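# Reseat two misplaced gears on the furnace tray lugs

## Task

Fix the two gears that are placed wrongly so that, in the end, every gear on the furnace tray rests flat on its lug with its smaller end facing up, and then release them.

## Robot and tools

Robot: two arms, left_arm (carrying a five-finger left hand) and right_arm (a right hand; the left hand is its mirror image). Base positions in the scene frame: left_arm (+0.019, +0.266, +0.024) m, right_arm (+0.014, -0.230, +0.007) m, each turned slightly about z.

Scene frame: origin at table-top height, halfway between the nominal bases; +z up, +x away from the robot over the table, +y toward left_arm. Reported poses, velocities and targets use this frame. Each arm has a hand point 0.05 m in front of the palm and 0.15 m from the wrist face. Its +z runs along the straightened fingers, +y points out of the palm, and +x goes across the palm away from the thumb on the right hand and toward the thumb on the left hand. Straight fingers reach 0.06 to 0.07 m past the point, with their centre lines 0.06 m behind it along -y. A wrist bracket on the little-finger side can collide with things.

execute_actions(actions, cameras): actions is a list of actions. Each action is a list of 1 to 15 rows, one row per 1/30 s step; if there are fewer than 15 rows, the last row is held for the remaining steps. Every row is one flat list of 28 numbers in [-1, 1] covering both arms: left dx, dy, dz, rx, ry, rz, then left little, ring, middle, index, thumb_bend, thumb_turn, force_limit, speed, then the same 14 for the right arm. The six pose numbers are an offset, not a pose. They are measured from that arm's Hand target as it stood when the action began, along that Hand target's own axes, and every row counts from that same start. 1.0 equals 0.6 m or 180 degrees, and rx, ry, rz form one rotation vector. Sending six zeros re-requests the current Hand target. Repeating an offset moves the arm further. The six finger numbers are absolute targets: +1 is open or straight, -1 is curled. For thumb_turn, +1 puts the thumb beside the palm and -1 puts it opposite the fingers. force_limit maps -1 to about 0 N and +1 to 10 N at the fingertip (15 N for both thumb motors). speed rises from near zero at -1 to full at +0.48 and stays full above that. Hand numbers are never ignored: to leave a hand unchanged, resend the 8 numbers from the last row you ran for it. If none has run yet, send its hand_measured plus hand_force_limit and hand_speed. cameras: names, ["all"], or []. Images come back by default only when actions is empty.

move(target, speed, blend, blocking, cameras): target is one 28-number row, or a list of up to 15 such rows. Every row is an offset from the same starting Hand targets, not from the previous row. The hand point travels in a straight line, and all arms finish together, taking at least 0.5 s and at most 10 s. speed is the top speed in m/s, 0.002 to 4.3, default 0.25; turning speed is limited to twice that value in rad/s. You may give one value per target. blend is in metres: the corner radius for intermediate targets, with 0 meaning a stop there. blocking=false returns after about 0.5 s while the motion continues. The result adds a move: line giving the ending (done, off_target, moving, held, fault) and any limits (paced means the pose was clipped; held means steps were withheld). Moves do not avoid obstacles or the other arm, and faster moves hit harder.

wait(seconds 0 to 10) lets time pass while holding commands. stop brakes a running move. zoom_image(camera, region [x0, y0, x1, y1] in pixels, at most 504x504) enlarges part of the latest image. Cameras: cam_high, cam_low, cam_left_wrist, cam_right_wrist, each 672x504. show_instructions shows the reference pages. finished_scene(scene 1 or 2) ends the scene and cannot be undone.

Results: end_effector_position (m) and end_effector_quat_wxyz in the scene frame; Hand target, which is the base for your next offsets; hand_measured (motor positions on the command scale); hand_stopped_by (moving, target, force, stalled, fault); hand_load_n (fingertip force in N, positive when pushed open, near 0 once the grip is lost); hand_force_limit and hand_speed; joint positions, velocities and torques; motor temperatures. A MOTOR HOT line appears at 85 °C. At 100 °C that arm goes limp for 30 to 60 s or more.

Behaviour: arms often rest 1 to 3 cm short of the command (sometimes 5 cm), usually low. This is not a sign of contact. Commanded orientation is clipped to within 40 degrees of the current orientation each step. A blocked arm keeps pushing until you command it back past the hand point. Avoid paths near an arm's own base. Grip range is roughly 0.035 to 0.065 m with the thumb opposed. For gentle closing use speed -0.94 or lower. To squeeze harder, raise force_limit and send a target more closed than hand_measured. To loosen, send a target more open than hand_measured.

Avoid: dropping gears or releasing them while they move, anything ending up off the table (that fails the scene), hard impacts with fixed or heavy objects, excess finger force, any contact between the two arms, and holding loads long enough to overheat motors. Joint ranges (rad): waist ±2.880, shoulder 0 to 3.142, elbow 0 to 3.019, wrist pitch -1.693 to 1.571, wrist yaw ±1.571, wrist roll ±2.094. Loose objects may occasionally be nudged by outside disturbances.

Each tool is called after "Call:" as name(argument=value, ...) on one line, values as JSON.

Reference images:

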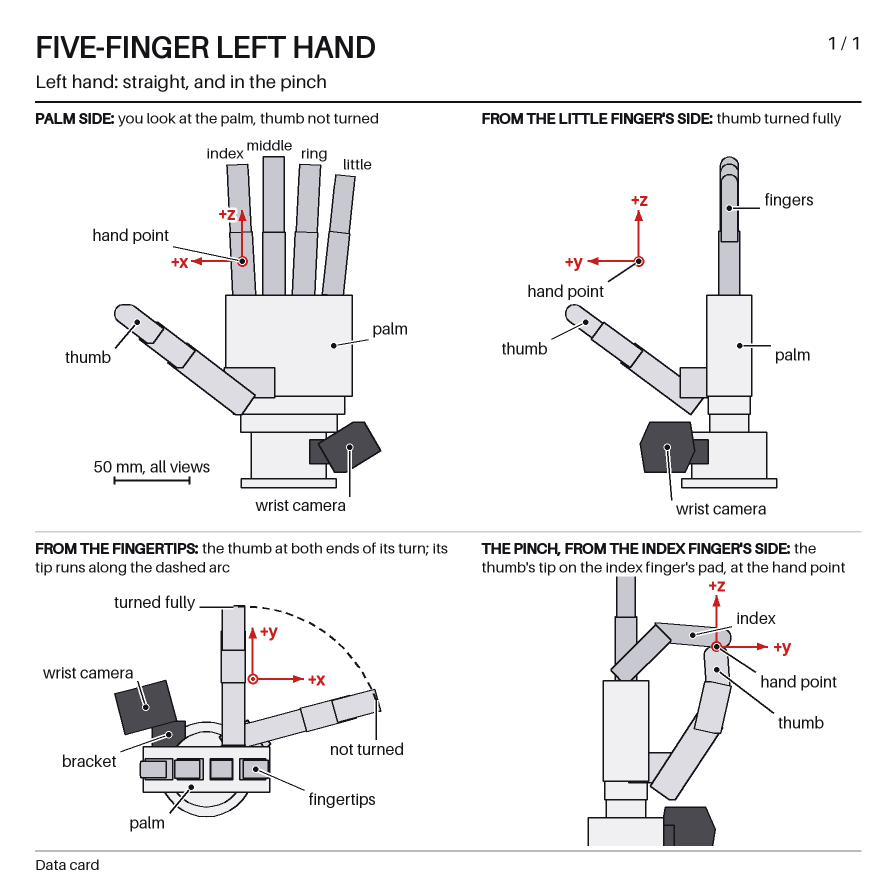

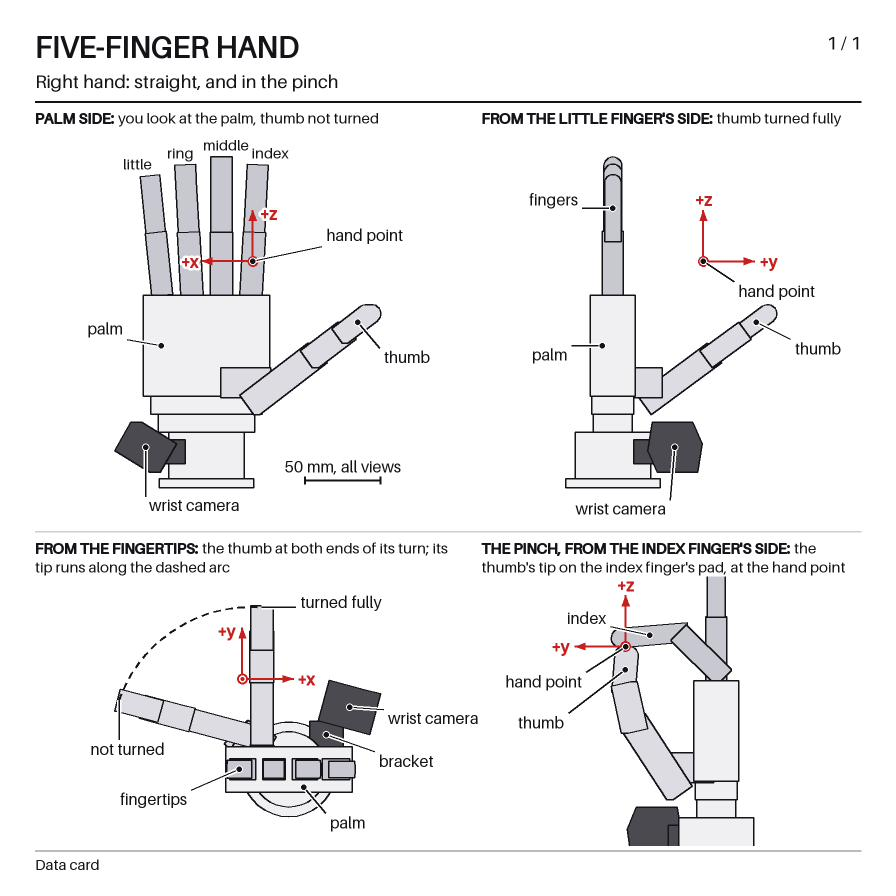

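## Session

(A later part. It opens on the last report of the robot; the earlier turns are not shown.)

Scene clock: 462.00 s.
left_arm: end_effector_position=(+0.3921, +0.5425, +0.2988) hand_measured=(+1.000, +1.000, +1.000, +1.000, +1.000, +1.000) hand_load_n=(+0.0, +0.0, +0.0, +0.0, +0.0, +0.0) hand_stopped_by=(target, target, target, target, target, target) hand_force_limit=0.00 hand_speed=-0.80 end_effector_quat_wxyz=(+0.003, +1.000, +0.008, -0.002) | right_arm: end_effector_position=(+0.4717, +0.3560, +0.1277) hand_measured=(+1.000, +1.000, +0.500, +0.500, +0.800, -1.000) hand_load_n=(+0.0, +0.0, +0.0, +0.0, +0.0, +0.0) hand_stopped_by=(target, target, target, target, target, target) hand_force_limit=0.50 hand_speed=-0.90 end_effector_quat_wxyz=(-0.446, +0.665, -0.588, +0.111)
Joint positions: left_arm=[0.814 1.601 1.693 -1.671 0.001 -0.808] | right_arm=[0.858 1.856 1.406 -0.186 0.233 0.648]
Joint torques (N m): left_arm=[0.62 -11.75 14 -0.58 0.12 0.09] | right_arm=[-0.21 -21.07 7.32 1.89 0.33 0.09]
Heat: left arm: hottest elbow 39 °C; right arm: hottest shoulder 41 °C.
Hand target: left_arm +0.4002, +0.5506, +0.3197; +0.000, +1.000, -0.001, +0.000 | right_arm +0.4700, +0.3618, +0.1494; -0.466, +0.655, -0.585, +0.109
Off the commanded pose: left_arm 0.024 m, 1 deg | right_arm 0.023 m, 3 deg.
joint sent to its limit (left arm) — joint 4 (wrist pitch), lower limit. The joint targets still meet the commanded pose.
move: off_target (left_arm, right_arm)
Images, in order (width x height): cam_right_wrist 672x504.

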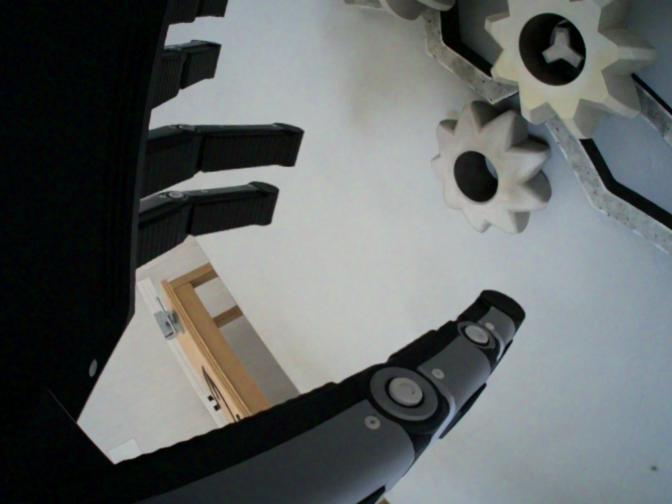

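Call:
move(target=[[0,0,0,0,0,0,1,1,1,1,1,1,0,-0.8,0.0338,0.0878,0.0535,0,0,0,1,1,0.5,0.5,0.8,-1,0.5,-0.9]], speed=0.12, cameras=["cam_right_wrist"])

Scene clock: 467.17 s.
left_arm: end_effector_position=(+0.3921, +0.5425, +0.2988) hand_measured=(+1.000, +1.000, +1.000, +1.000, +1.000, +1.000) hand_load_n=(+0.0, +0.0, +0.0, +0.0, +0.0, +0.0) hand_stopped_by=(target, target, target, target, target, target) hand_force_limit=0.00 hand_speed=-0.80 end_effector_quat_wxyz=(+0.003, +1.000, +0.008, -0.002) | right_arm: end_effector_position=(+0.4635, +0.3596, +0.0843) hand_measured=(+1.000, +1.000, +0.500, +0.500, +0.800, -1.000) hand_load_n=(+0.0, +0.0, +0.0, +0.0, +0.0, +0.0) hand_stopped_by=(target, target, target, target, target, target) hand_force_limit=0.50 hand_speed=-0.90 end_effector_quat_wxyz=(-0.458, +0.659, -0.585, +0.111)
Joint positions: left_arm=[0.814 1.601 1.693 -1.671 0.001 -0.808] | right_arm=[0.872 1.901 1.329 -0.037 0.245 0.656]
Joint torques (N m): left_arm=[0.44 -11.93 13.97 -0.58 0.11 0.11] | right_arm=[-0.32 -18.26 7.23 1.92 0.33 0.07]
Heat: left arm: hottest elbow 39 °C; right arm: hottest shoulder 40 °C.
Hand target: left_arm +0.4002, +0.5506, +0.3197; +0.000, +1.000, -0.001, +0.000 | right_arm +0.4628, +0.3659, +0.0849; -0.465, +0.655, -0.585, +0.109
Off the commanded pose: left_arm 0.024 m, 1 deg | right_arm 0.006 m, 1 deg.
joint sent to its limit (left arm) — joint 4 (wrist pitch), lower limit. The joint targets still meet the commanded pose.
move: off_target (left_arm)
Images, in order (width x height): cam_right_wrist 672x504.

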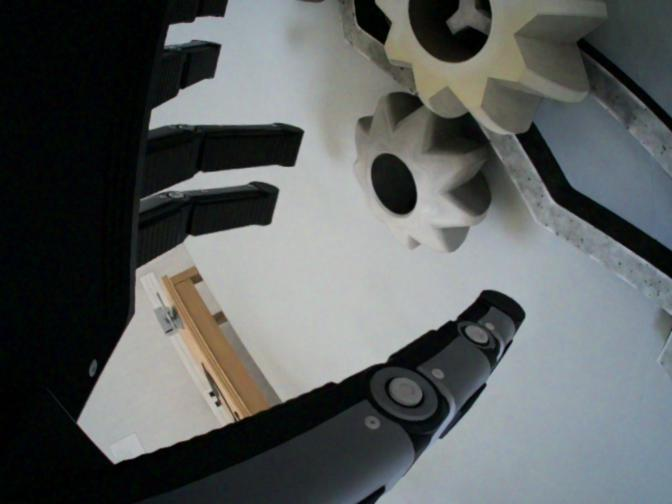

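Call:
move(target=[[0,0,0,0,0,0,1,1,1,1,1,1,0,-0.8,0.0213,0.0365,0.0362,0,0,0,1,1,0.5,0.5,0.8,-1,0.5,-0.9]], speed=0.1, cameras=["cam_right_wrist"])

Scene clock: 471.07 s.
left_arm: end_effector_position=(+0.3921, +0.5425, +0.2988) hand_measured=(+1.000, +1.000, +1.000, +1.000, +1.000, +1.000) hand_load_n=(+0.0, +0.0, +0.0, +0.0, +0.0, +0.0) hand_stopped_by=(target, target, target, target, target, target) hand_force_limit=0.00 hand_speed=-0.80 end_effector_quat_wxyz=(+0.003, +1.000, +0.008, -0.002) | right_arm: end_effector_position=(+0.4662, +0.3659, +0.0596) hand_measured=(+1.000, +1.000, +0.500, +0.500, +0.800, -1.000) hand_load_n=(+0.0, +0.0, +0.0, +0.0, +0.0, +0.0) hand_stopped_by=(target, target, target, target, target, target) hand_force_limit=0.50 hand_speed=-0.90 end_effector_quat_wxyz=(-0.465, +0.657, -0.583, +0.109)
Joint positions: left_arm=[0.814 1.601 1.693 -1.671 0.001 -0.808] | right_arm=[0.874 1.951 1.321 0.036 0.243 0.656]
Joint torques (N m): left_arm=[0.62 -11.87 13.94 -0.62 0.1 0.1] | right_arm=[-0.5 -18.02 6.75 1.8 0.3 0.06]
Heat: left arm: hottest elbow 39 °C; right arm: hottest shoulder 40 °C.
Hand target: left_arm +0.4002, +0.5506, +0.3197; +0.000, +1.000, -0.001, +0.000 | right_arm +0.4667, +0.3680, +0.0517; -0.465, +0.655, -0.585, +0.108
Off the commanded pose: left_arm 0.024 m, 1 deg | right_arm 0.008 m, 0 deg.
joint sent to its limit (left arm) — joint 4 (wrist pitch), lower limit. The joint targets still meet the commanded pose.
move: off_target (left_arm)
Images, in order (width x height): cam_right_wrist 672x504.

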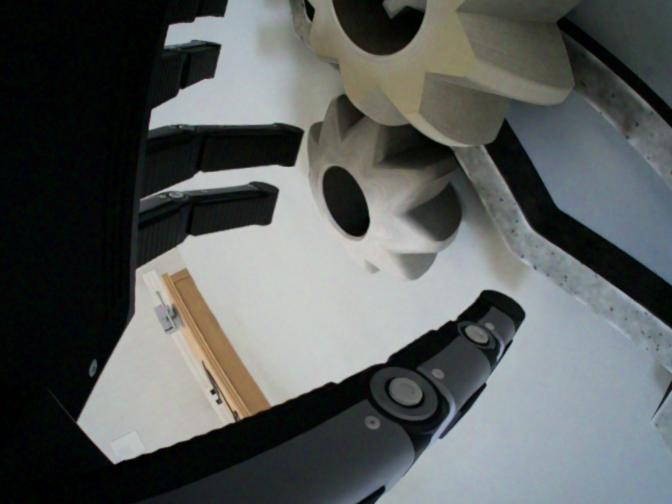

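Call:
move(target=[[0,0,0,0,0,0,1,1,1,1,1,1,0,-0.8,0.0137,0.0080,0.0158,0,0,0,1,1,0.5,0.5,0.8,-1,0.5,-0.9]], speed=0.1, cameras=["cam_right_wrist"])

Scene clock: 474.13 s.
left_arm: end_effector_position=(+0.3921, +0.5425, +0.2988) hand_measured=(+1.000, +1.000, +1.000, +1.000, +1.000, +1.000) hand_load_n=(+0.0, +0.0, +0.0, +0.0, +0.0, +0.0) hand_stopped_by=(target, target, target, target, target, target) hand_force_limit=0.00 hand_speed=-0.80 end_effector_quat_wxyz=(+0.003, +1.000, +0.008, -0.002) | right_arm: end_effector_position=(+0.4678, +0.3692, +0.0544) hand_measured=(+1.000, +1.000, +0.500, +0.500, +0.800, -1.000) hand_load_n=(+0.0, +0.0, +0.0, +0.0, +0.0, +0.0) hand_stopped_by=(target, target, target, target, target, target) hand_force_limit=0.50 hand_speed=-0.90 end_effector_quat_wxyz=(-0.471, +0.655, -0.581, +0.107)
Joint positions: left_arm=[0.814 1.601 1.693 -1.671 0.001 -0.808] | right_arm=[0.874 1.966 1.321 0.064 0.239 0.656]
Joint torques (N m): left_arm=[0.62 -11.81 13.96 -0.59 0.11 0.1] | right_arm=[-1.49 -17.61 6.64 1.72 0.15 0]
Heat: left arm: hottest elbow 39 °C; right arm: hottest shoulder 40 °C.
Hand target: left_arm +0.4002, +0.5506, +0.3197; +0.000, +1.000, -0.001, +0.000 | right_arm +0.4724, +0.3660, +0.0400; -0.466, +0.655, -0.585, +0.108
Off the commanded pose: left_arm 0.024 m, 1 deg | right_arm 0.016 m, 1 deg.
joint sent to its limit (left arm) — joint 4 (wrist pitch), lower limit. The joint targets still meet the commanded pose.
move: off_target (left_arm, right_arm)
Images, in order (width x height): cam_right_wrist 672x504.

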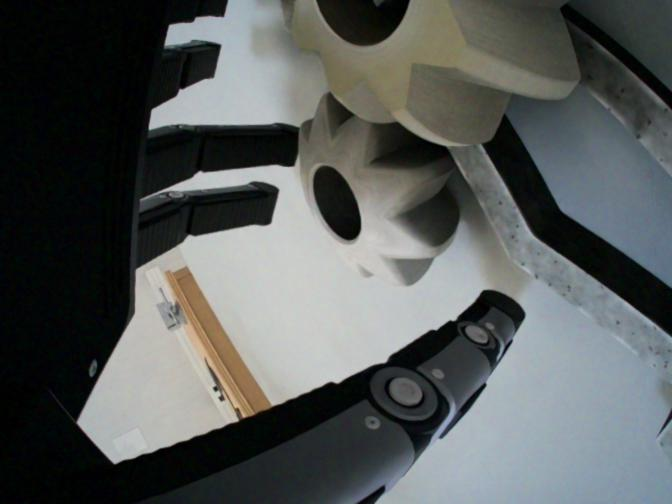

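Call:
move(target=[[0,0,0,0,0,0,1,1,1,1,1,1,0,-0.8,0.0068,0.0097,0.0064,0,0,0,1,1,0.5,0.5,0.8,-1,0.5,-0.9]], speed=0.1, cameras=["cam_right_wrist"])

Scene clock: 476.13 s.
left_arm: end_effector_position=(+0.3921, +0.5425, +0.2988) hand_measured=(+1.000, +1.000, +1.000, +1.000, +1.000, +1.000) hand_load_n=(+0.0, +0.0, +0.0, +0.0, +0.0, +0.0) hand_stopped_by=(target, target, target, target, target, target) hand_force_limit=0.00 hand_speed=-0.80 end_effector_quat_wxyz=(+0.003, +1.000, +0.008, -0.002) | right_arm: end_effector_position=(+0.4689, +0.3713, +0.0506) hand_measured=(+1.000, +1.000, +0.500, +0.500, +0.800, -1.000) hand_load_n=(+0.0, +0.0, +0.0, +0.0, +0.0, +0.0) hand_stopped_by=(target, target, target, target, target, target) hand_force_limit=0.50 hand_speed=-0.90 end_effector_quat_wxyz=(-0.474, +0.654, -0.580, +0.106)
Joint positions: left_arm=[0.814 1.601 1.693 -1.671 0.001 -0.808] | right_arm=[0.874 1.977 1.321 0.082 0.237 0.656]
Joint torques (N m): left_arm=[0.56 -12.1 13.98 -0.61 0.11 0.11] | right_arm=[-1.55 -17.67 6.04 1.76 0.21 0]
Heat: left arm: hottest elbow 39 °C; right arm: hottest shoulder 40 °C.
Hand target: left_arm +0.4002, +0.5506, +0.3197; +0.000, +1.000, -0.001, +0.000 | right_arm +0.4724, +0.3650, +0.0319; -0.466, +0.655, -0.585, +0.108
Off the commanded pose: left_arm 0.024 m, 1 deg | right_arm 0.020 m, 1 deg.
joint sent to its limit (left arm) — joint 4 (wrist pitch), lower limit. The joint targets still meet the commanded pose.
move: off_target (left_arm, right_arm)
Images, in order (width x height): cam_right_wrist 672x504.

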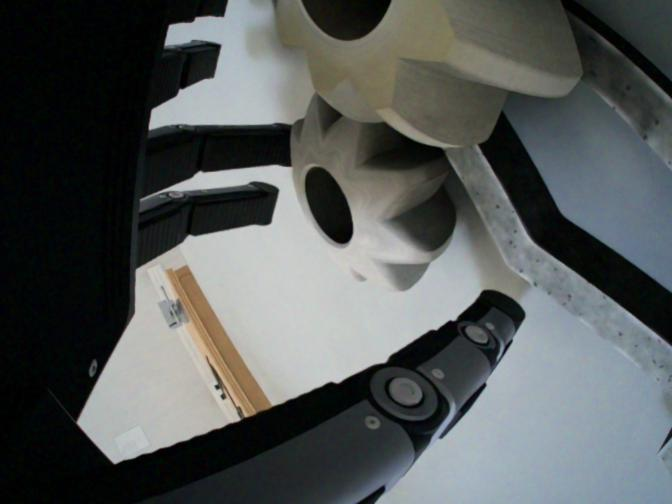

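Call:
move(target=[[0,0,0,0,0,0,1,1,1,1,1,1,0,-0.8,0.0193,-0.0068,-0.005,0,0,0,1,1,0.5,0.5,0.8,-1,0.5,-0.9]], speed=0.1, cameras=["cam_right_wrist"])

Scene clock: 478.90 s.
left_arm: end_effector_position=(+0.3921, +0.5425, +0.2988) hand_measured=(+1.000, +1.000, +1.000, +1.000, +1.000, +1.000) hand_load_n=(+0.0, +0.0, +0.0, +0.0, +0.0, +0.0) hand_stopped_by=(target, target, target, target, target, target) hand_force_limit=0.00 hand_speed=-0.80 end_effector_quat_wxyz=(+0.003, +1.000, +0.008, -0.002) | right_arm: end_effector_position=(+0.4650, +0.3701, +0.0467) hand_measured=(+1.000, +1.000, +0.500, +0.500, +0.800, -1.000) hand_load_n=(+0.0, -0.5, +0.0, +0.0, +0.0, +0.0) hand_stopped_by=(target, target, target, target, target, target) hand_force_limit=0.50 hand_speed=-0.90 end_effector_quat_wxyz=(-0.477, +0.656, -0.576, +0.098)
Joint positions: left_arm=[0.814 1.601 1.693 -1.671 0.001 -0.808] | right_arm=[0.872 1.977 1.304 0.104 0.217 0.654]
Joint torques (N m): left_arm=[0.62 -12.16 13.94 -0.66 0.11 0.11] | right_arm=[-2.9 -18.61 5.5 1.4 0.39 -0.09]
Heat: left arm: hottest elbow 39 °C; right arm: hottest shoulder 40 °C.
Hand target: left_arm +0.4002, +0.5506, +0.3197; +0.000, +1.000, -0.001, +0.000 | right_arm +0.4765, +0.3530, +0.0319; -0.466, +0.655, -0.585, +0.108
Off the commanded pose: left_arm 0.024 m, 1 deg | right_arm 0.025 m, 2 deg.
joint sent to its limit (left arm) — joint 4 (wrist pitch), lower limit. The joint targets still meet the commanded pose.
move: off_target (left_arm, right_arm)
Images, in order (width x height): cam_right_wrist 672x504.

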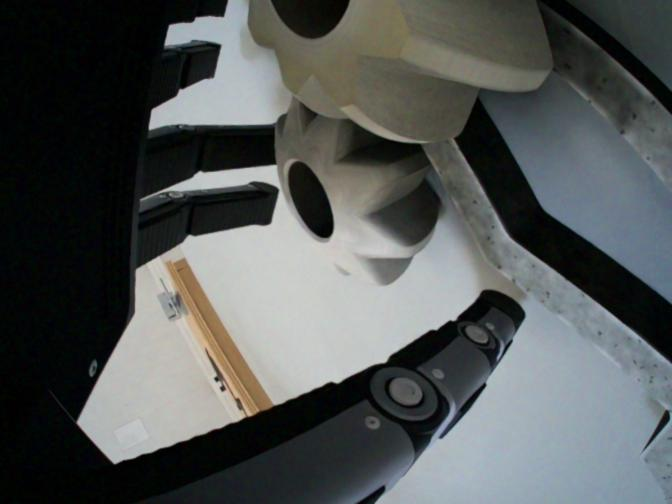

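Call:
move(target=[[0,0,0,0,0,0,1,1,1,1,1,1,0,-0.8,0.0282,-0.0539,-0.0398,0,0,0,1,1,0.5,0.5,0.8,-1,0.5,-0.9],[0,0,0,0,0,0,1,1,1,1,1,1,0,-0.8,0.0198,-0.0079,-0.0039,0,0,0,1,1,0.5,0.5,0.8,-1,0.5,-0.9]], speed=0.12, cameras=["cam_right_wrist"])

Scene clock: 488.13 s.
left_arm: end_effector_position=(+0.3921, +0.5425, +0.2988) hand_measured=(+1.000, +1.000, +1.000, +1.000, +1.000, +1.000) hand_load_n=(+0.0, +0.0, +0.0, +0.0, +0.0, +0.0) hand_stopped_by=(target, target, target, target, target, target) hand_force_limit=0.00 hand_speed=-0.80 end_effector_quat_wxyz=(+0.003, +1.000, +0.008, -0.002) | right_arm: end_effector_position=(+0.4779, +0.3490, +0.0634) hand_measured=(+1.000, +1.000, +0.500, +0.500, +0.800, -1.000) hand_load_n=(+0.0, +0.0, +0.0, +0.0, +0.0, +0.0) hand_stopped_by=(target, target, target, target, target, target) hand_force_limit=0.50 hand_speed=-0.90 end_effector_quat_wxyz=(-0.486, +0.651, -0.574, +0.102)
Joint positions: left_arm=[0.814 1.601 1.693 -1.671 0.001 -0.808] | right_arm=[0.835 1.933 1.269 0.123 0.194 0.63]
Joint torques (N m): left_arm=[0.56 -11.87 14.01 -0.59 0.1 0.11] | right_arm=[-1.44 -15.68 6.37 1.2 0.6 0.05]
Heat: left arm: hottest elbow 39 °C; right arm: hottest shoulder 39 °C.
Hand target: left_arm +0.4002, +0.5506, +0.3197; +0.000, +1.000, -0.001, +0.000 | right_arm +0.4815, +0.3410, +0.0317; -0.465, +0.655, -0.585, +0.109
Off the commanded pose: left_arm 0.024 m, 1 deg | right_arm 0.033 m, 3 deg.
joint sent to its limit (left arm) — joint 4 (wrist pitch), lower limit. The joint targets still meet the commanded pose.
move: off_target (left_arm, right_arm)
Images, in order (width x height): cam_right_wrist 672x504.

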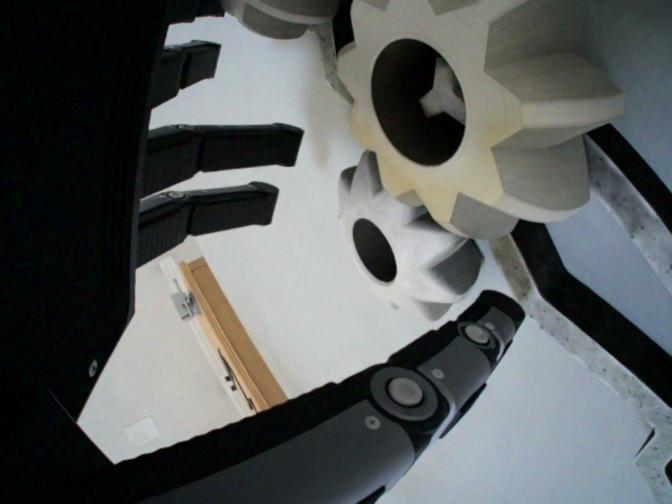

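Call:
move(target=[0,0,0,0,0,0,1,1,1,1,1,1,0,-0.8,0,0,0,0,0,0,1,1,0.5,0.5,0.8,-1,0.5,-0.9], speed=0.1, cameras=[])

Scene clock: 489.60 s.
left_arm: end_effector_position=(+0.3921, +0.5425, +0.2988) hand_measured=(+1.000, +1.000, +1.000, +1.000, +1.000, +1.000) hand_load_n=(+0.0, +0.0, +0.0, +0.0, +0.0, -0.5) hand_stopped_by=(target, target, target, target, target, target) hand_force_limit=0.00 hand_speed=-0.80 end_effector_quat_wxyz=(+0.003, +1.000, +0.008, -0.002) | right_arm: end_effector_position=(+0.4780, +0.3491, +0.0634) hand_measured=(+1.000, +1.000, +0.500, +0.500, +0.800, -1.000) hand_load_n=(+0.0, +0.0, +0.0, +0.0, +0.0, +0.0) hand_stopped_by=(target, target, target, target, target, target) hand_force_limit=0.50 hand_speed=-0.90 end_effector_quat_wxyz=(-0.487, +0.651, -0.573, +0.102)
Joint positions: left_arm=[0.814 1.601 1.693 -1.671 0.001 -0.808] | right_arm=[0.835 1.933 1.269 0.123 0.194 0.63]
Joint torques (N m): left_arm=[0.67 -11.87 13.97 -0.61 0.11 0.12] | right_arm=[-1.49 -15.56 6.38 1.2 0.6 0.05]
Heat: left arm: hottest elbow 39 °C; right arm: hottest shoulder 39 °C.
Hand target: left_arm +0.4002, +0.5506, +0.3197; +0.000, +1.000, -0.001, +0.000 | right_arm +0.4815, +0.3410, +0.0318; -0.466, +0.655, -0.585, +0.108
Off the commanded pose: left_arm 0.024 m, 1 deg | right_arm 0.033 m, 3 deg.
joint sent to its limit (left arm) — joint 4 (wrist pitch), lower limit. The joint targets still meet the commanded pose.
move: off_target (left_arm, right_arm)
No camera images: "cameras" was empty.

Call:
move(target=[0,0,0,0,0,0,1,1,1,1,1,1,0,-0.8,-0.0169,0.0355,0.0196,0,0,0,1,1,0.5,0.5,0.8,-1,0.5,-0.9], speed=0.1, cameras=["cam_right_wrist"])

Scene clock: 491.47 s.
left_arm: end_effector_position=(+0.3921, +0.5425, +0.2988) hand_measured=(+1.000, +1.000, +1.000, +1.000, +1.000, +1.000) hand_load_n=(+0.0, +0.0, +0.0, +0.5, +0.0, +0.0) hand_stopped_by=(target, target, target, target, target, target) hand_force_limit=0.00 hand_speed=-0.80 end_effector_quat_wxyz=(+0.003, +1.000, +0.008, -0.002) | right_arm: end_effector_position=(+0.4793, +0.3564, +0.0562) hand_measured=(+1.000, +1.000, +0.500, +0.500, +0.800, -1.000) hand_load_n=(+0.5, +0.0, +0.0, +0.0, +0.0, +0.5) hand_stopped_by=(target, target, target, target, target, target) hand_force_limit=0.50 hand_speed=-0.90 end_effector_quat_wxyz=(-0.494, +0.644, -0.573, +0.115)
Joint positions: left_arm=[0.814 1.601 1.693 -1.671 0.001 -0.808] | right_arm=[0.851 1.957 1.273 0.161 0.232 0.631]
Joint torques (N m): left_arm=[0.67 -11.93 13.98 -0.62 0.11 0.1] | right_arm=[-0.21 -14.33 6.95 0.73 0.18 0.19]
Heat: left arm: hottest elbow 39 °C; right arm: hottest shoulder 39 °C.
Hand target: left_arm +0.4002, +0.5506, +0.3197; +0.000, +1.000, -0.001, +0.000 | right_arm +0.4724, +0.3581, +0.0138; -0.466, +0.655, -0.585, +0.108
Off the commanded pose: left_arm 0.024 m, 1 deg | right_arm 0.043 m, 4 deg.
joint sent to its limit (left arm) — joint 4 (wrist pitch), lower limit. The joint targets still meet the commanded pose.
move: off_target (left_arm, right_arm)
Images, in order (width x height): cam_right_wrist 672x504.

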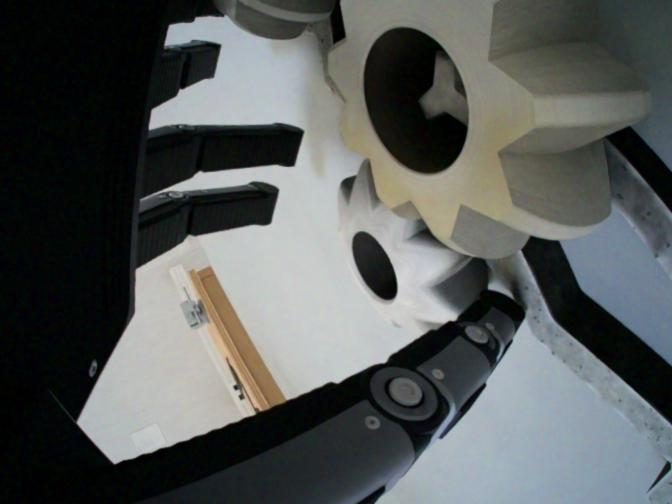

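Call:
zoom_image(camera="cam_right_wrist", region=[300, 120, 640, 360])

Call:
wait(seconds=0.2, cameras=["cam_high", "cam_low"])

Scaled by 1.482 from the camera's 672x504 image, which has a finer 960x720 frame.

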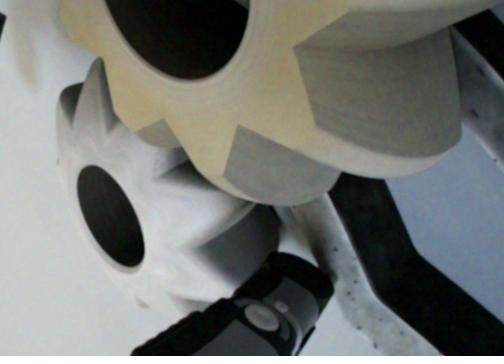

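Scene clock: 494.57 s.
left_arm: end_effector_position=(+0.3921, +0.5425, +0.2988) hand_measured=(+1.000, +1.000, +1.000, +1.000, +1.000, +1.000) hand_load_n=(+0.0, +0.0, +0.0, +0.0, +0.0, +0.0) hand_stopped_by=(target, target, target, target, target, target) hand_force_limit=0.00 hand_speed=-0.80 end_effector_quat_wxyz=(+0.003, +1.000, +0.008, -0.002) | right_arm: end_effector_position=(+0.4794, +0.3565, +0.0564) hand_measured=(+1.000, +1.000, +0.500, +0.500, +0.800, -1.000) hand_load_n=(+0.0, +0.0, +0.0, +0.0, +0.0, +0.0) hand_stopped_by=(target, target, target, target, target, target) hand_force_limit=0.50 hand_speed=-0.90 end_effector_quat_wxyz=(-0.494, +0.644, -0.573, +0.115)
Joint positions: left_arm=[0.814 1.601 1.693 -1.671 0.001 -0.808] | right_arm=[0.851 1.957 1.273 0.161 0.232 0.631]
Joint torques (N m): left_arm=[0.56 -11.93 14 -0.64 0.11 0.1] | right_arm=[-0.21 -14.33 6.98 0.75 0.18 0.2]
Heat: left arm: hottest elbow 39 °C; right arm: hottest shoulder 39 °C.
Hand target: left_arm +0.4002, +0.5506, +0.3197; +0.000, +1.000, -0.001, +0.000 | right_arm +0.4724, +0.3581, +0.0140; -0.466, +0.655, -0.585, +0.108
Off the commanded pose: left_arm 0.024 m, 1 deg | right_arm 0.043 m, 4 deg.
wait: 0.20 s; at rest from the start
Images, in order (width x height): cam_high 672x504, cam_low 672x504.

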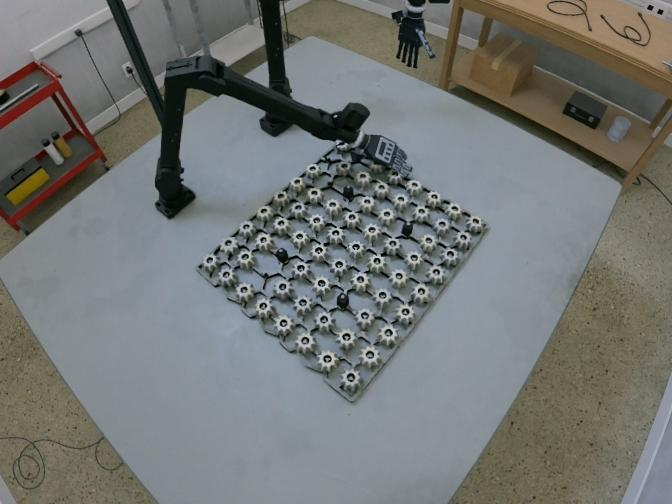

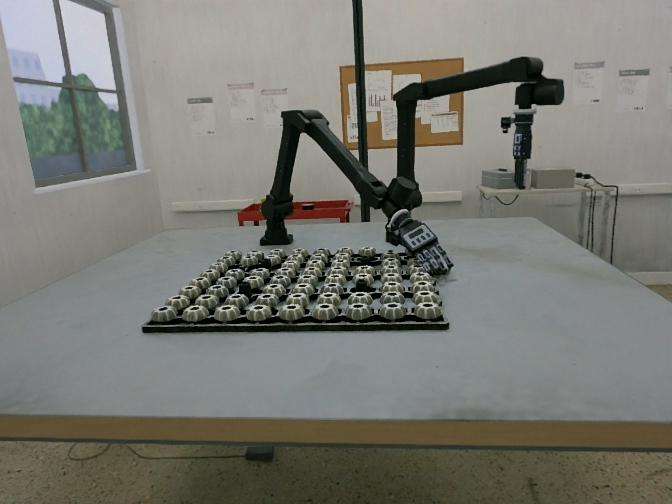

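Call:
zoom_image(camera="cam_low", region=[340, 180, 500, 340])

Call:
zoom_image(camera="cam_high", region=[320, 110, 440, 210])

Scaled by 3.150 from the camera's 672x504 image, which has a finer 960x720 frame.

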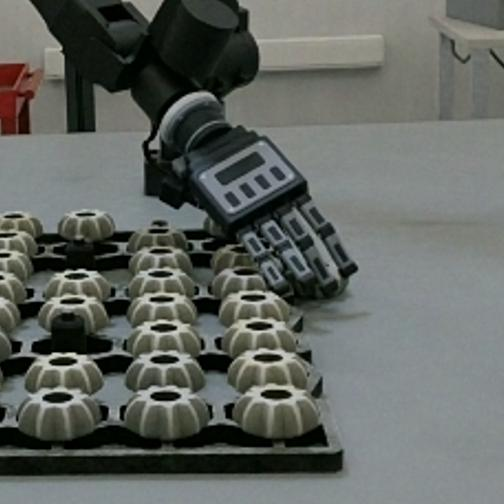

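Scaled by 4.200 from the camera's 672x504 image, which has a finer 960x720 frame.

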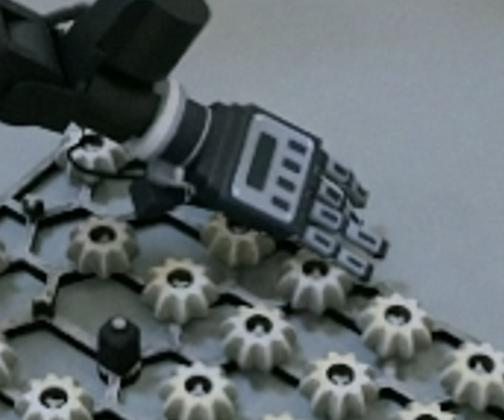

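Call:
move(target=[[0,0,0,0,0,0,1,1,1,1,1,1,0,-0.8,-0.0813,-0.0803,-0.0333,0,0,0,1,1,0.5,0.5,0.8,-1,0.5,-0.9],[0,0,0,0,0,0,1,1,1,1,1,1,0,-0.8,-0.002,-0.0271,-0.0108,0,0,0,1,1,0.5,0.5,0.8,-1,0.5,-0.9]], speed=0.12, cameras=["cam_right_wrist"])

Scene clock: 503.23 s.
left_arm: end_effector_position=(+0.3921, +0.5425, +0.2988) hand_measured=(+1.000, +1.000, +1.000, +1.000, +1.000, +1.000) hand_load_n=(+0.0, +0.0, +0.0, +0.0, +0.0, +0.0) hand_stopped_by=(target, target, target, target, target, target) hand_force_limit=0.00 hand_speed=-0.80 end_effector_quat_wxyz=(+0.003, +1.000, +0.008, -0.002) | right_arm: end_effector_position=(+0.4718, +0.3657, +0.0559) hand_measured=(+1.000, +1.000, +0.500, +0.500, +0.800, -1.000) hand_load_n=(+0.0, -0.5, +0.0, +0.0, +0.0, -0.5) hand_stopped_by=(target, target, target, target, target, target) hand_force_limit=0.50 hand_speed=-0.90 end_effector_quat_wxyz=(-0.481, +0.651, -0.579, +0.102)
Joint positions: left_arm=[0.814 1.601 1.693 -1.671 0.001 -0.808] | right_arm=[0.862 1.963 1.304 0.101 0.221 0.653]
Joint torques (N m): left_arm=[0.56 -11.81 13.97 -0.55 0.12 0.11] | right_arm=[-2.2 -16.85 5.89 1.62 0.18 -0.08]
Heat: left arm: hottest elbow 39 °C; right arm: hottest shoulder 38 °C.
Hand target: left_arm +0.4002, +0.5506, +0.3197; +0.000, +1.000, -0.001, +0.000 | right_arm +0.4786, +0.3541, +0.0301; -0.466, +0.655, -0.585, +0.109
Off the commanded pose: left_arm 0.024 m, 1 deg | right_arm 0.029 m, 2 deg.
joint sent to its limit (left arm) — joint 4 (wrist pitch), lower limit. The joint targets still meet the commanded pose.
move: off_target (left_arm, right_arm)
Images, in order (width x height): cam_right_wrist 672x504.

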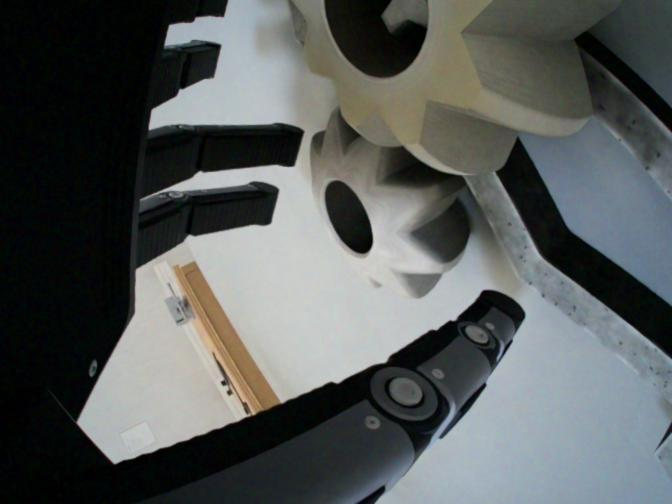

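Call:
move(target=[0,0,0,0,0,0,1,1,1,1,1,1,0,-0.8,0.0094,0.0172,0.0126,0,0,0,1,1,0.5,0.5,0.8,-1,0.5,-0.9], speed=0.1, cameras=["cam_right_wrist"])

Scene clock: 505.00 s.
left_arm: end_effector_position=(+0.3921, +0.5425, +0.2988) hand_measured=(+1.000, +1.000, +1.000, +1.000, +1.000, +1.000) hand_load_n=(+0.0, +0.0, +0.0, +0.0, +0.0, +0.0) hand_stopped_by=(target, target, target, target, target, target) hand_force_limit=0.00 hand_speed=-0.80 end_effector_quat_wxyz=(+0.003, +1.000, +0.008, -0.002) | right_arm: end_effector_position=(+0.4733, +0.3689, +0.0508) hand_measured=(+1.000, +1.000, +0.500, +0.500, +0.800, -1.000) hand_load_n=(+0.0, +0.0, +0.0, +0.0, +0.0, +0.0) hand_stopped_by=(target, target, target, target, target, target) hand_force_limit=0.50 hand_speed=-0.90 end_effector_quat_wxyz=(-0.489, +0.648, -0.575, +0.100)
Joint positions: left_arm=[0.814 1.601 1.693 -1.671 0.001 -0.808] | right_arm=[0.862 1.979 1.3 0.139 0.217 0.652]
Joint torques (N m): left_arm=[0.56 -11.87 13.98 -0.68 0.11 0.12] | right_arm=[-2.2 -16.32 5.53 1.31 0.33 -0.07]
Heat: left arm: hottest elbow 39 °C; right arm: hottest shoulder 38 °C.
Hand target: left_arm +0.4002, +0.5506, +0.3197; +0.000, +1.000, -0.001, +0.000 | right_arm +0.4784, +0.3540, +0.0159; -0.466, +0.655, -0.585, +0.108
Off the commanded pose: left_arm 0.024 m, 1 deg | right_arm 0.038 m, 3 deg.
joint sent to its limit (left arm) — joint 4 (wrist pitch), lower limit. The joint targets still meet the commanded pose.
move: off_target (left_arm, right_arm)
Images, in order (width x height): cam_right_wrist 672x504.

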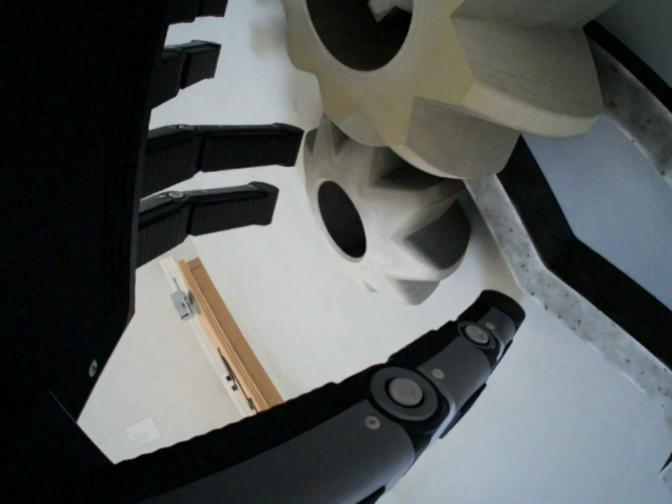

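Call:
execute_actions(actions=[[[0,0,0,0,0,0,1,1,1,1,1,1,0,-0.8,0,0,0,0,0,0,1,1,-0.2,-0.2,0.2,-1,0.2,-0.9]],[[0,0,0,0,0,0,1,1,1,1,1,1,0,-0.8,0,0,0,0,0,0,1,1,-0.2,-0.2,0.2,-1,0.2,-0.9]]], cameras=["cam_right_wrist"])

Scene clock: 508.27 s.
left_arm: end_effector_position=(+0.3921, +0.5425, +0.2988) hand_measured=(+1.000, +1.000, +1.000, +1.000, +1.000, +1.000) hand_load_n=(+0.0, +0.0, +0.0, +0.0, +0.0, +0.0) hand_stopped_by=(target, target, target, target, target, target) hand_force_limit=0.00 hand_speed=-0.80 end_effector_quat_wxyz=(+0.003, +1.000, +0.008, -0.002) | right_arm: end_effector_position=(+0.4731, +0.3696, +0.0496) hand_measured=(+1.000, +1.000, +0.232, -0.028, +0.644, -1.000) hand_load_n=(+0.0, -0.5, +0.0, +5.5, +4.0, -0.5) hand_stopped_by=(target, target, force, force, force, target) hand_force_limit=0.20 hand_speed=-0.90 end_effector_quat_wxyz=(-0.490, +0.648, -0.575, +0.099)
Joint positions: left_arm=[0.814 1.601 1.693 -1.671 0.001 -0.808] | right_arm=[0.862 1.982 1.3 0.144 0.214 0.652]
Joint torques (N m): left_arm=[0.91 -12.1 13.98 -0.65 0.11 0.11] | right_arm=[-2.2 -16.67 5.53 1.16 0.42 -0.06]
Heat: left arm: hottest elbow 39 °C; right arm: hottest shoulder 38 °C.
Hand target: left_arm +0.4002, +0.5506, +0.3197; +0.000, +1.000, -0.001, +0.000 | right_arm +0.4785, +0.3541, +0.0159; -0.466, +0.655, -0.585, +0.108
Off the commanded pose: left_arm 0.024 m, 1 deg | right_arm 0.037 m, 3 deg.
joint sent to its limit (left arm) — joint 4 (wrist pitch), lower limit. The joint targets still meet the commanded pose.
Images, in order (width x height): cam_right_wrist 672x504.

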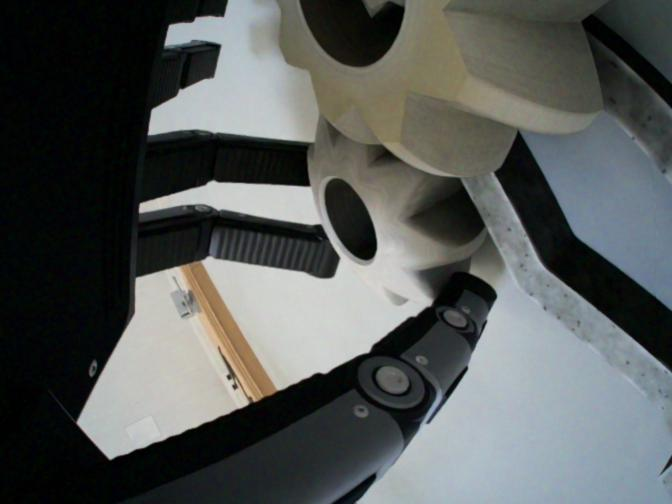

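Call:
move(target=[0,0,0,0,0,0,1,1,1,1,1,1,0,-0.8,-0.1046,0.0077,0.0518,0,0,0,1,1,-0.2,-0.2,0.2,-1,0.2,-0.9], speed=0.08, cameras=["cam_right_wrist"])

Scene clock: 510.93 s.
left_arm: end_effector_position=(+0.3921, +0.5425, +0.2988) hand_measured=(+1.000, +1.000, +1.000, +1.000, +1.000, +1.000) hand_load_n=(+0.0, +0.0, +0.0, +0.0, +0.0, +0.0) hand_stopped_by=(target, target, target, target, target, target) hand_force_limit=0.00 hand_speed=-0.80 end_effector_quat_wxyz=(+0.003, +1.000, +0.008, -0.002) | right_arm: end_effector_position=(+0.4832, +0.4158, +0.0497) hand_measured=(+1.000, +1.000, +0.232, -0.028, +0.644, -1.000) hand_load_n=(+0.0, +0.0, +0.0, +4.5, +5.0, -1.0) hand_stopped_by=(target, target, force, force, force, target) hand_force_limit=0.20 hand_speed=-0.90 end_effector_quat_wxyz=(-0.484, +0.642, -0.585, +0.109)
Joint positions: left_arm=[0.814 1.601 1.693 -1.671 0.001 -0.808] | right_arm=[0.904 2.07 1.462 0.051 0.278 0.686]
Joint torques (N m): left_arm=[0.56 -11.81 13.97 -0.61 0.11 0.11] | right_arm=[0.09 -16.91 8.96 0.49 0.22 -0.01]
Heat: left arm: hottest elbow 39 °C; right arm: hottest shoulder 38 °C.
Hand target: left_arm +0.4002, +0.5506, +0.3197; +0.000, +1.000, -0.001, +0.000 | right_arm +0.4784, +0.4240, +0.0209; -0.466, +0.655, -0.585, +0.109
Off the commanded pose: left_arm 0.024 m, 1 deg | right_arm 0.030 m, 3 deg.
joint sent to its limit (left arm) — joint 4 (wrist pitch), lower limit. The joint targets still meet the commanded pose.
move: off_target (left_arm, right_arm)
Images, in order (width x height): cam_right_wrist 672x504.

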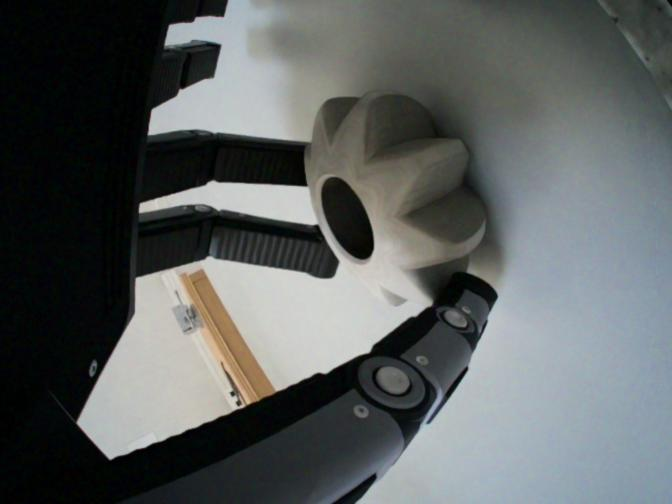

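Call:
execute_actions(actions=[[[0,0,0,0,0,0,1,1,1,1,1,1,0,-0.8,0,0,0,0,0,0,1,1,0.5,0.5,0.8,-1,0.5,-0.85]],[[0,0,0,0,0,0,1,1,1,1,1,1,0,-0.8,0,0,0,0,0,0,1,1,0.5,0.5,0.8,-1,0.5,-0.85]]], cameras=[])

Call:
move(target=[0,0,0,0,0,0,1,1,1,1,1,1,0,-0.8,0.0538,-0.0078,-0.0048,0,0,0,1,1,0.5,0.5,0.8,-1,0.5,-0.85], speed=0.08, cameras=["cam_right_wrist"])

Scene clock: 516.20 s.
left_arm: end_effector_position=(+0.3921, +0.5425, +0.2988) hand_measured=(+1.000, +1.000, +1.000, +1.000, +1.000, +1.000) hand_load_n=(+0.0, +0.0, +0.0, +0.0, +0.0, +0.0) hand_stopped_by=(target, target, target, target, target, target) hand_force_limit=0.00 hand_speed=-0.80 end_effector_quat_wxyz=(+0.003, +1.000, +0.008, -0.002) | right_arm: end_effector_position=(+0.4770, +0.4191, +0.0458) hand_measured=(+1.000, +1.000, +0.500, +0.500, +0.800, -1.000) hand_load_n=(+0.0, +0.0, -0.5, +0.0, +0.0, -0.5) hand_stopped_by=(target, target, target, target, target, target) hand_force_limit=0.50 hand_speed=-0.85 end_effector_quat_wxyz=(-0.481, +0.646, -0.582, +0.107)
Joint positions: left_arm=[0.814 1.601 1.693 -1.671 0.001 -0.808] | right_arm=[0.913 2.074 1.463 0.047 0.278 0.686]
Joint torques (N m): left_arm=[0.62 -11.93 13.97 -0.68 0.11 0.11] | right_arm=[-0.67 -17.26 9.06 0.65 0.22 -0.01]
Heat: left arm: hottest elbow 39 °C; right arm: hottest shoulder 38 °C.
Hand target: left_arm +0.4002, +0.5506, +0.3197; +0.000, +1.000, -0.001, +0.000 | right_arm +0.4784, +0.4241, +0.0209; -0.466, +0.655, -0.585, +0.109
Off the commanded pose: left_arm 0.024 m, 1 deg | right_arm 0.025 m, 2 deg.
joint sent to its limit (left arm) — joint 4 (wrist pitch), lower limit. The joint targets still meet the commanded pose.
No camera images: "cameras" was empty.

Scene clock: 517.17 s.
left_arm: end_effector_position=(+0.3921, +0.5425, +0.2988) hand_measured=(+1.000, +1.000, +1.000, +1.000, +1.000, +1.000) hand_load_n=(+0.0, +0.0, +0.0, +0.0, +0.0, +0.0) hand_stopped_by=(target, target, target, target, target, target) hand_force_limit=0.00 hand_speed=-0.80 end_effector_quat_wxyz=(+0.003, +1.000, +0.008, -0.002) | right_arm: end_effector_position=(+0.4785, +0.4165, +0.0447) hand_measured=(+1.000, +1.000, +0.500, +0.500, +0.800, -1.000) hand_load_n=(+0.0, +0.0, -1.5, +0.0, +0.0, +0.0) hand_stopped_by=(target, target, target, target, target, target) hand_force_limit=0.50 hand_speed=-0.85 end_effector_quat_wxyz=(-0.490, +0.646, -0.578, +0.093)
Joint positions: left_arm=[0.814 1.601 1.693 -1.671 0.001 -0.808] | right_arm=[0.899 2.073 1.444 0.085 0.239 0.684]
Joint torques (N m): left_arm=[0.44 -11.69 13.97 -0.58 0.11 0.11] | right_arm=[-2.96 -19.02 5.27 1.06 0.36 -0.21]
Heat: left arm: hottest elbow 40 °C; right arm: hottest shoulder 38 °C.
Hand target: left_arm +0.4002, +0.5506, +0.3197; +0.000, +1.000, -0.001, +0.000 | right_arm +0.4890, +0.3941, +0.0130; -0.466, +0.655, -0.585, +0.109
Off the commanded pose: left_arm 0.024 m, 1 deg | right_arm 0.040 m, 3 deg.
joint sent to its limit (left arm) — joint 4 (wrist pitch), lower limit. The joint targets still meet the commanded pose.
move: off_target (left_arm, right_arm)
Images, in order (width x height): cam_right_wrist 672x504.

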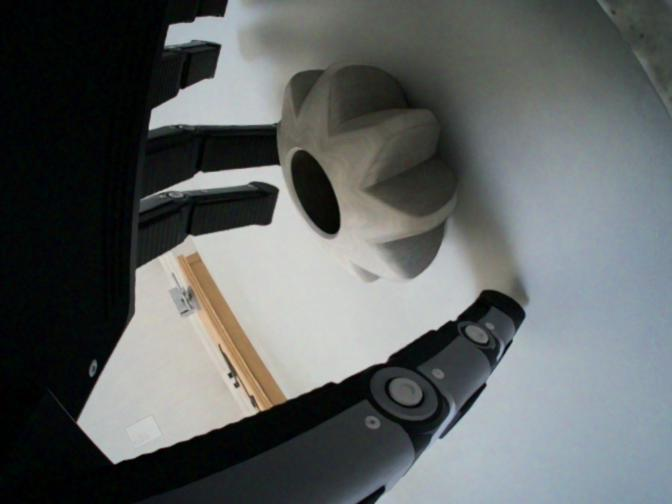

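Call:
move(target=[[0,0,0,0,0,0,1,1,1,1,1,1,0,-0.8,-0.0092,-0.079,-0.0457,0,0,0,1,1,0.5,0.5,0.8,-1,0.5,-0.85],[0,0,0,0,0,0,1,1,1,1,1,1,0,-0.8,-0.022,-0.0048,0.0167,0,0,0,1,1,0.5,0.5,0.8,-1,0.5,-0.85]], speed=0.1, cameras=["cam_right_wrist"])

Scene clock: 522.10 s.
left_arm: end_effector_position=(+0.3921, +0.5425, +0.2988) hand_measured=(+1.000, +1.000, +1.000, +1.000, +1.000, +1.000) hand_load_n=(+0.0, +0.0, +0.0, +0.0, +0.0, +0.0) hand_stopped_by=(target, target, target, target, target, target) hand_force_limit=0.00 hand_speed=-0.80 end_effector_quat_wxyz=(+0.003, +1.000, +0.008, -0.002) | right_arm: end_effector_position=(+0.5009, +0.3943, +0.0444) hand_measured=(+1.000, +1.000, +0.500, +0.500, +0.800, -1.000) hand_load_n=(+0.0, -0.5, +0.0, +0.0, +0.0, -0.5) hand_stopped_by=(target, target, target, target, target, target) hand_force_limit=0.50 hand_speed=-0.85 end_effector_quat_wxyz=(-0.476, +0.646, -0.585, +0.117)
Joint positions: left_arm=[0.814 1.601 1.693 -1.671 0.001 -0.808] | right_arm=[0.866 2.065 1.448 0.049 0.258 0.657]
Joint torques (N m): left_arm=[0.73 -12.04 14 -0.68 0.11 0.11] | right_arm=[0.56 -16.09 8.94 1.37 -0.02 0.09]
Motor temperatures (°C): left_arm=[21 27 40 20 21 21] | right_arm=[21 38 32 21 21 22]
Heat: left arm: hottest elbow 40 °C; right arm: hottest shoulder 38 °C.
Hand target: left_arm +0.4002, +0.5506, +0.3197; +0.000, +1.000, -0.001, +0.000 | right_arm +0.4938, +0.4099, +0.0148; -0.465, +0.655, -0.585, +0.109
Off the commanded pose: left_arm 0.024 m, 1 deg | right_arm 0.034 m, 2 deg.
joint sent to its limit (left arm) — joint 4 (wrist pitch), lower limit. The joint targets still meet the commanded pose.
move: off_target (left_arm, right_arm)
Images, in order (width x height): cam_right_wrist 672x504.

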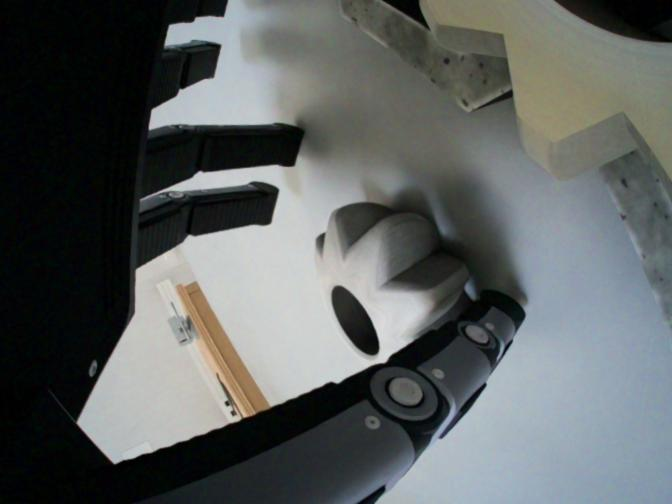

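Call:
move(target=[0,0,0,0,0,0,1,1,1,1,1,1,0,-0.8,-0.0383,0.0325,-0.025,0,0,0,1,1,0.5,0.5,0.8,-1,0.5,-0.85], speed=0.08, cameras=["cam_right_wrist"])

Scene clock: 527.37 s.
left_arm: end_effector_position=(+0.3921, +0.5425, +0.2988) hand_measured=(+1.000, +1.000, +1.000, +1.000, +1.000, +1.000) hand_load_n=(+0.0, +0.0, +0.0, +0.0, +0.0, +0.0) hand_stopped_by=(target, target, target, target, target, target) hand_force_limit=0.00 hand_speed=-0.80 end_effector_quat_wxyz=(+0.003, +1.000, +0.008, -0.002) | right_arm: end_effector_position=(+0.4729, +0.4170, +0.0451) hand_measured=(+1.000, +1.000, +0.500, +0.500, +0.800, -1.000) hand_load_n=(+0.0, +0.0, +1.5, +0.0, +0.0, +0.0) hand_stopped_by=(target, target, target, target, target, target) hand_force_limit=0.50 hand_speed=-0.85 end_effector_quat_wxyz=(-0.480, +0.644, -0.584, +0.115)
Joint positions: left_arm=[0.814 1.601 1.693 -1.671 0.001 -0.808] | right_arm=[0.921 2.066 1.449 0.049 0.301 0.689]
Joint torques (N m): left_arm=[0.5 -11.93 14.01 -0.61 0.11 0.11] | right_arm=[0.21 -17.38 7.83 1.07 -0.02 0.07]
Heat: left arm: hottest elbow 40 °C; right arm: hottest shoulder 38 °C.
Hand target: left_arm +0.4002, +0.5506, +0.3197; +0.000, +1.000, -0.001, +0.000 | right_arm +0.4640, +0.4250, +0.0179; -0.466, +0.655, -0.585, +0.109
Off the commanded pose: left_arm 0.024 m, 1 deg | right_arm 0.030 m, 2 deg.
joint sent to its limit (left arm) — joint 4 (wrist pitch), lower limit. The joint targets still meet the commanded pose.
move: off_target (left_arm, right_arm)
Images, in order (width x height): cam_right_wrist 672x504.

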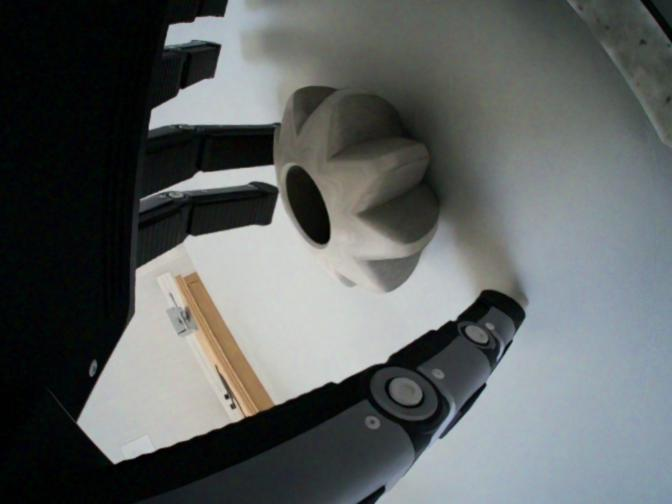

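Call:
move(target=[[0,0,0,0,0,0,1,1,1,1,1,1,0,-0.8,0.0492,-0.1102,-0.04,0,0,0,1,1,0.5,0.5,0.8,-1,0.5,-0.85],[0,0,0,0,0,0,1,1,1,1,1,1,0,-0.8,0.0123,-0.0078,0.014,0,0,0,1,1,0.5,0.5,0.8,-1,0.5,-0.85]], speed=0.1, cameras=["cam_right_wrist"])

Scene clock: 533.03 s.
left_arm: end_effector_position=(+0.3921, +0.5425, +0.2988) hand_measured=(+1.000, +1.000, +1.000, +1.000, +1.000, +1.000) hand_load_n=(+0.0, +0.0, +0.0, +0.0, +0.0, +0.0) hand_stopped_by=(target, target, target, target, target, target) hand_force_limit=0.00 hand_speed=-0.80 end_effector_quat_wxyz=(+0.003, +1.000, +0.008, -0.002) | right_arm: end_effector_position=(+0.4854, +0.4051, +0.0441) hand_measured=(+1.000, +1.000, +0.500, +0.500, +0.800, -1.000) hand_load_n=(+0.0, +0.0, +0.5, +0.0, +0.0, +0.0) hand_stopped_by=(target, target, target, target, target, target) hand_force_limit=0.50 hand_speed=-0.85 end_effector_quat_wxyz=(-0.477, +0.643, -0.587, +0.118)
Joint positions: left_arm=[0.814 1.601 1.693 -1.671 0.001 -0.808] | right_arm=[0.897 2.063 1.443 0.05 0.29 0.678]
Joint torques (N m): left_arm=[0.67 -11.87 14 -0.61 0.11 0.1] | right_arm=[0.85 -16.03 8.91 1.29 -0.11 0.08]
Heat: left arm: hottest elbow 40 °C; right arm: hottest shoulder 38 °C.
Hand target: left_arm +0.4002, +0.5506, +0.3197; +0.000, +1.000, -0.001, +0.000 | right_arm +0.4750, +0.4220, +0.0138; -0.466, +0.655, -0.585, +0.109
Off the commanded pose: left_arm 0.024 m, 1 deg | right_arm 0.036 m, 2 deg.
joint sent to its limit (left arm) — joint 4 (wrist pitch), lower limit. The joint targets still meet the commanded pose.
move: off_target (left_arm, right_arm)
Images, in order (width x height): cam_right_wrist 672x504.

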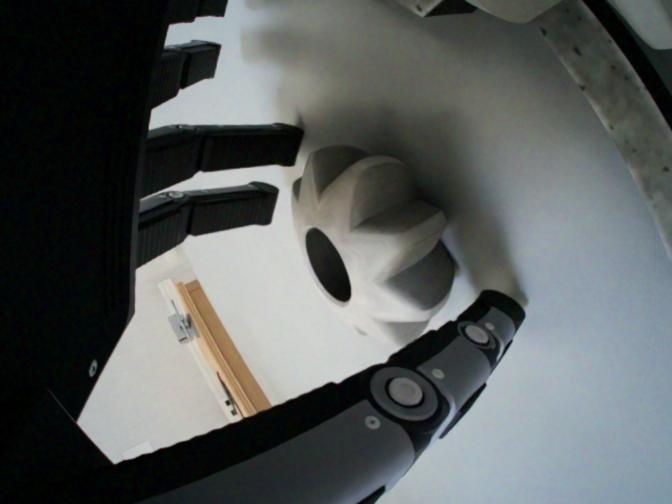

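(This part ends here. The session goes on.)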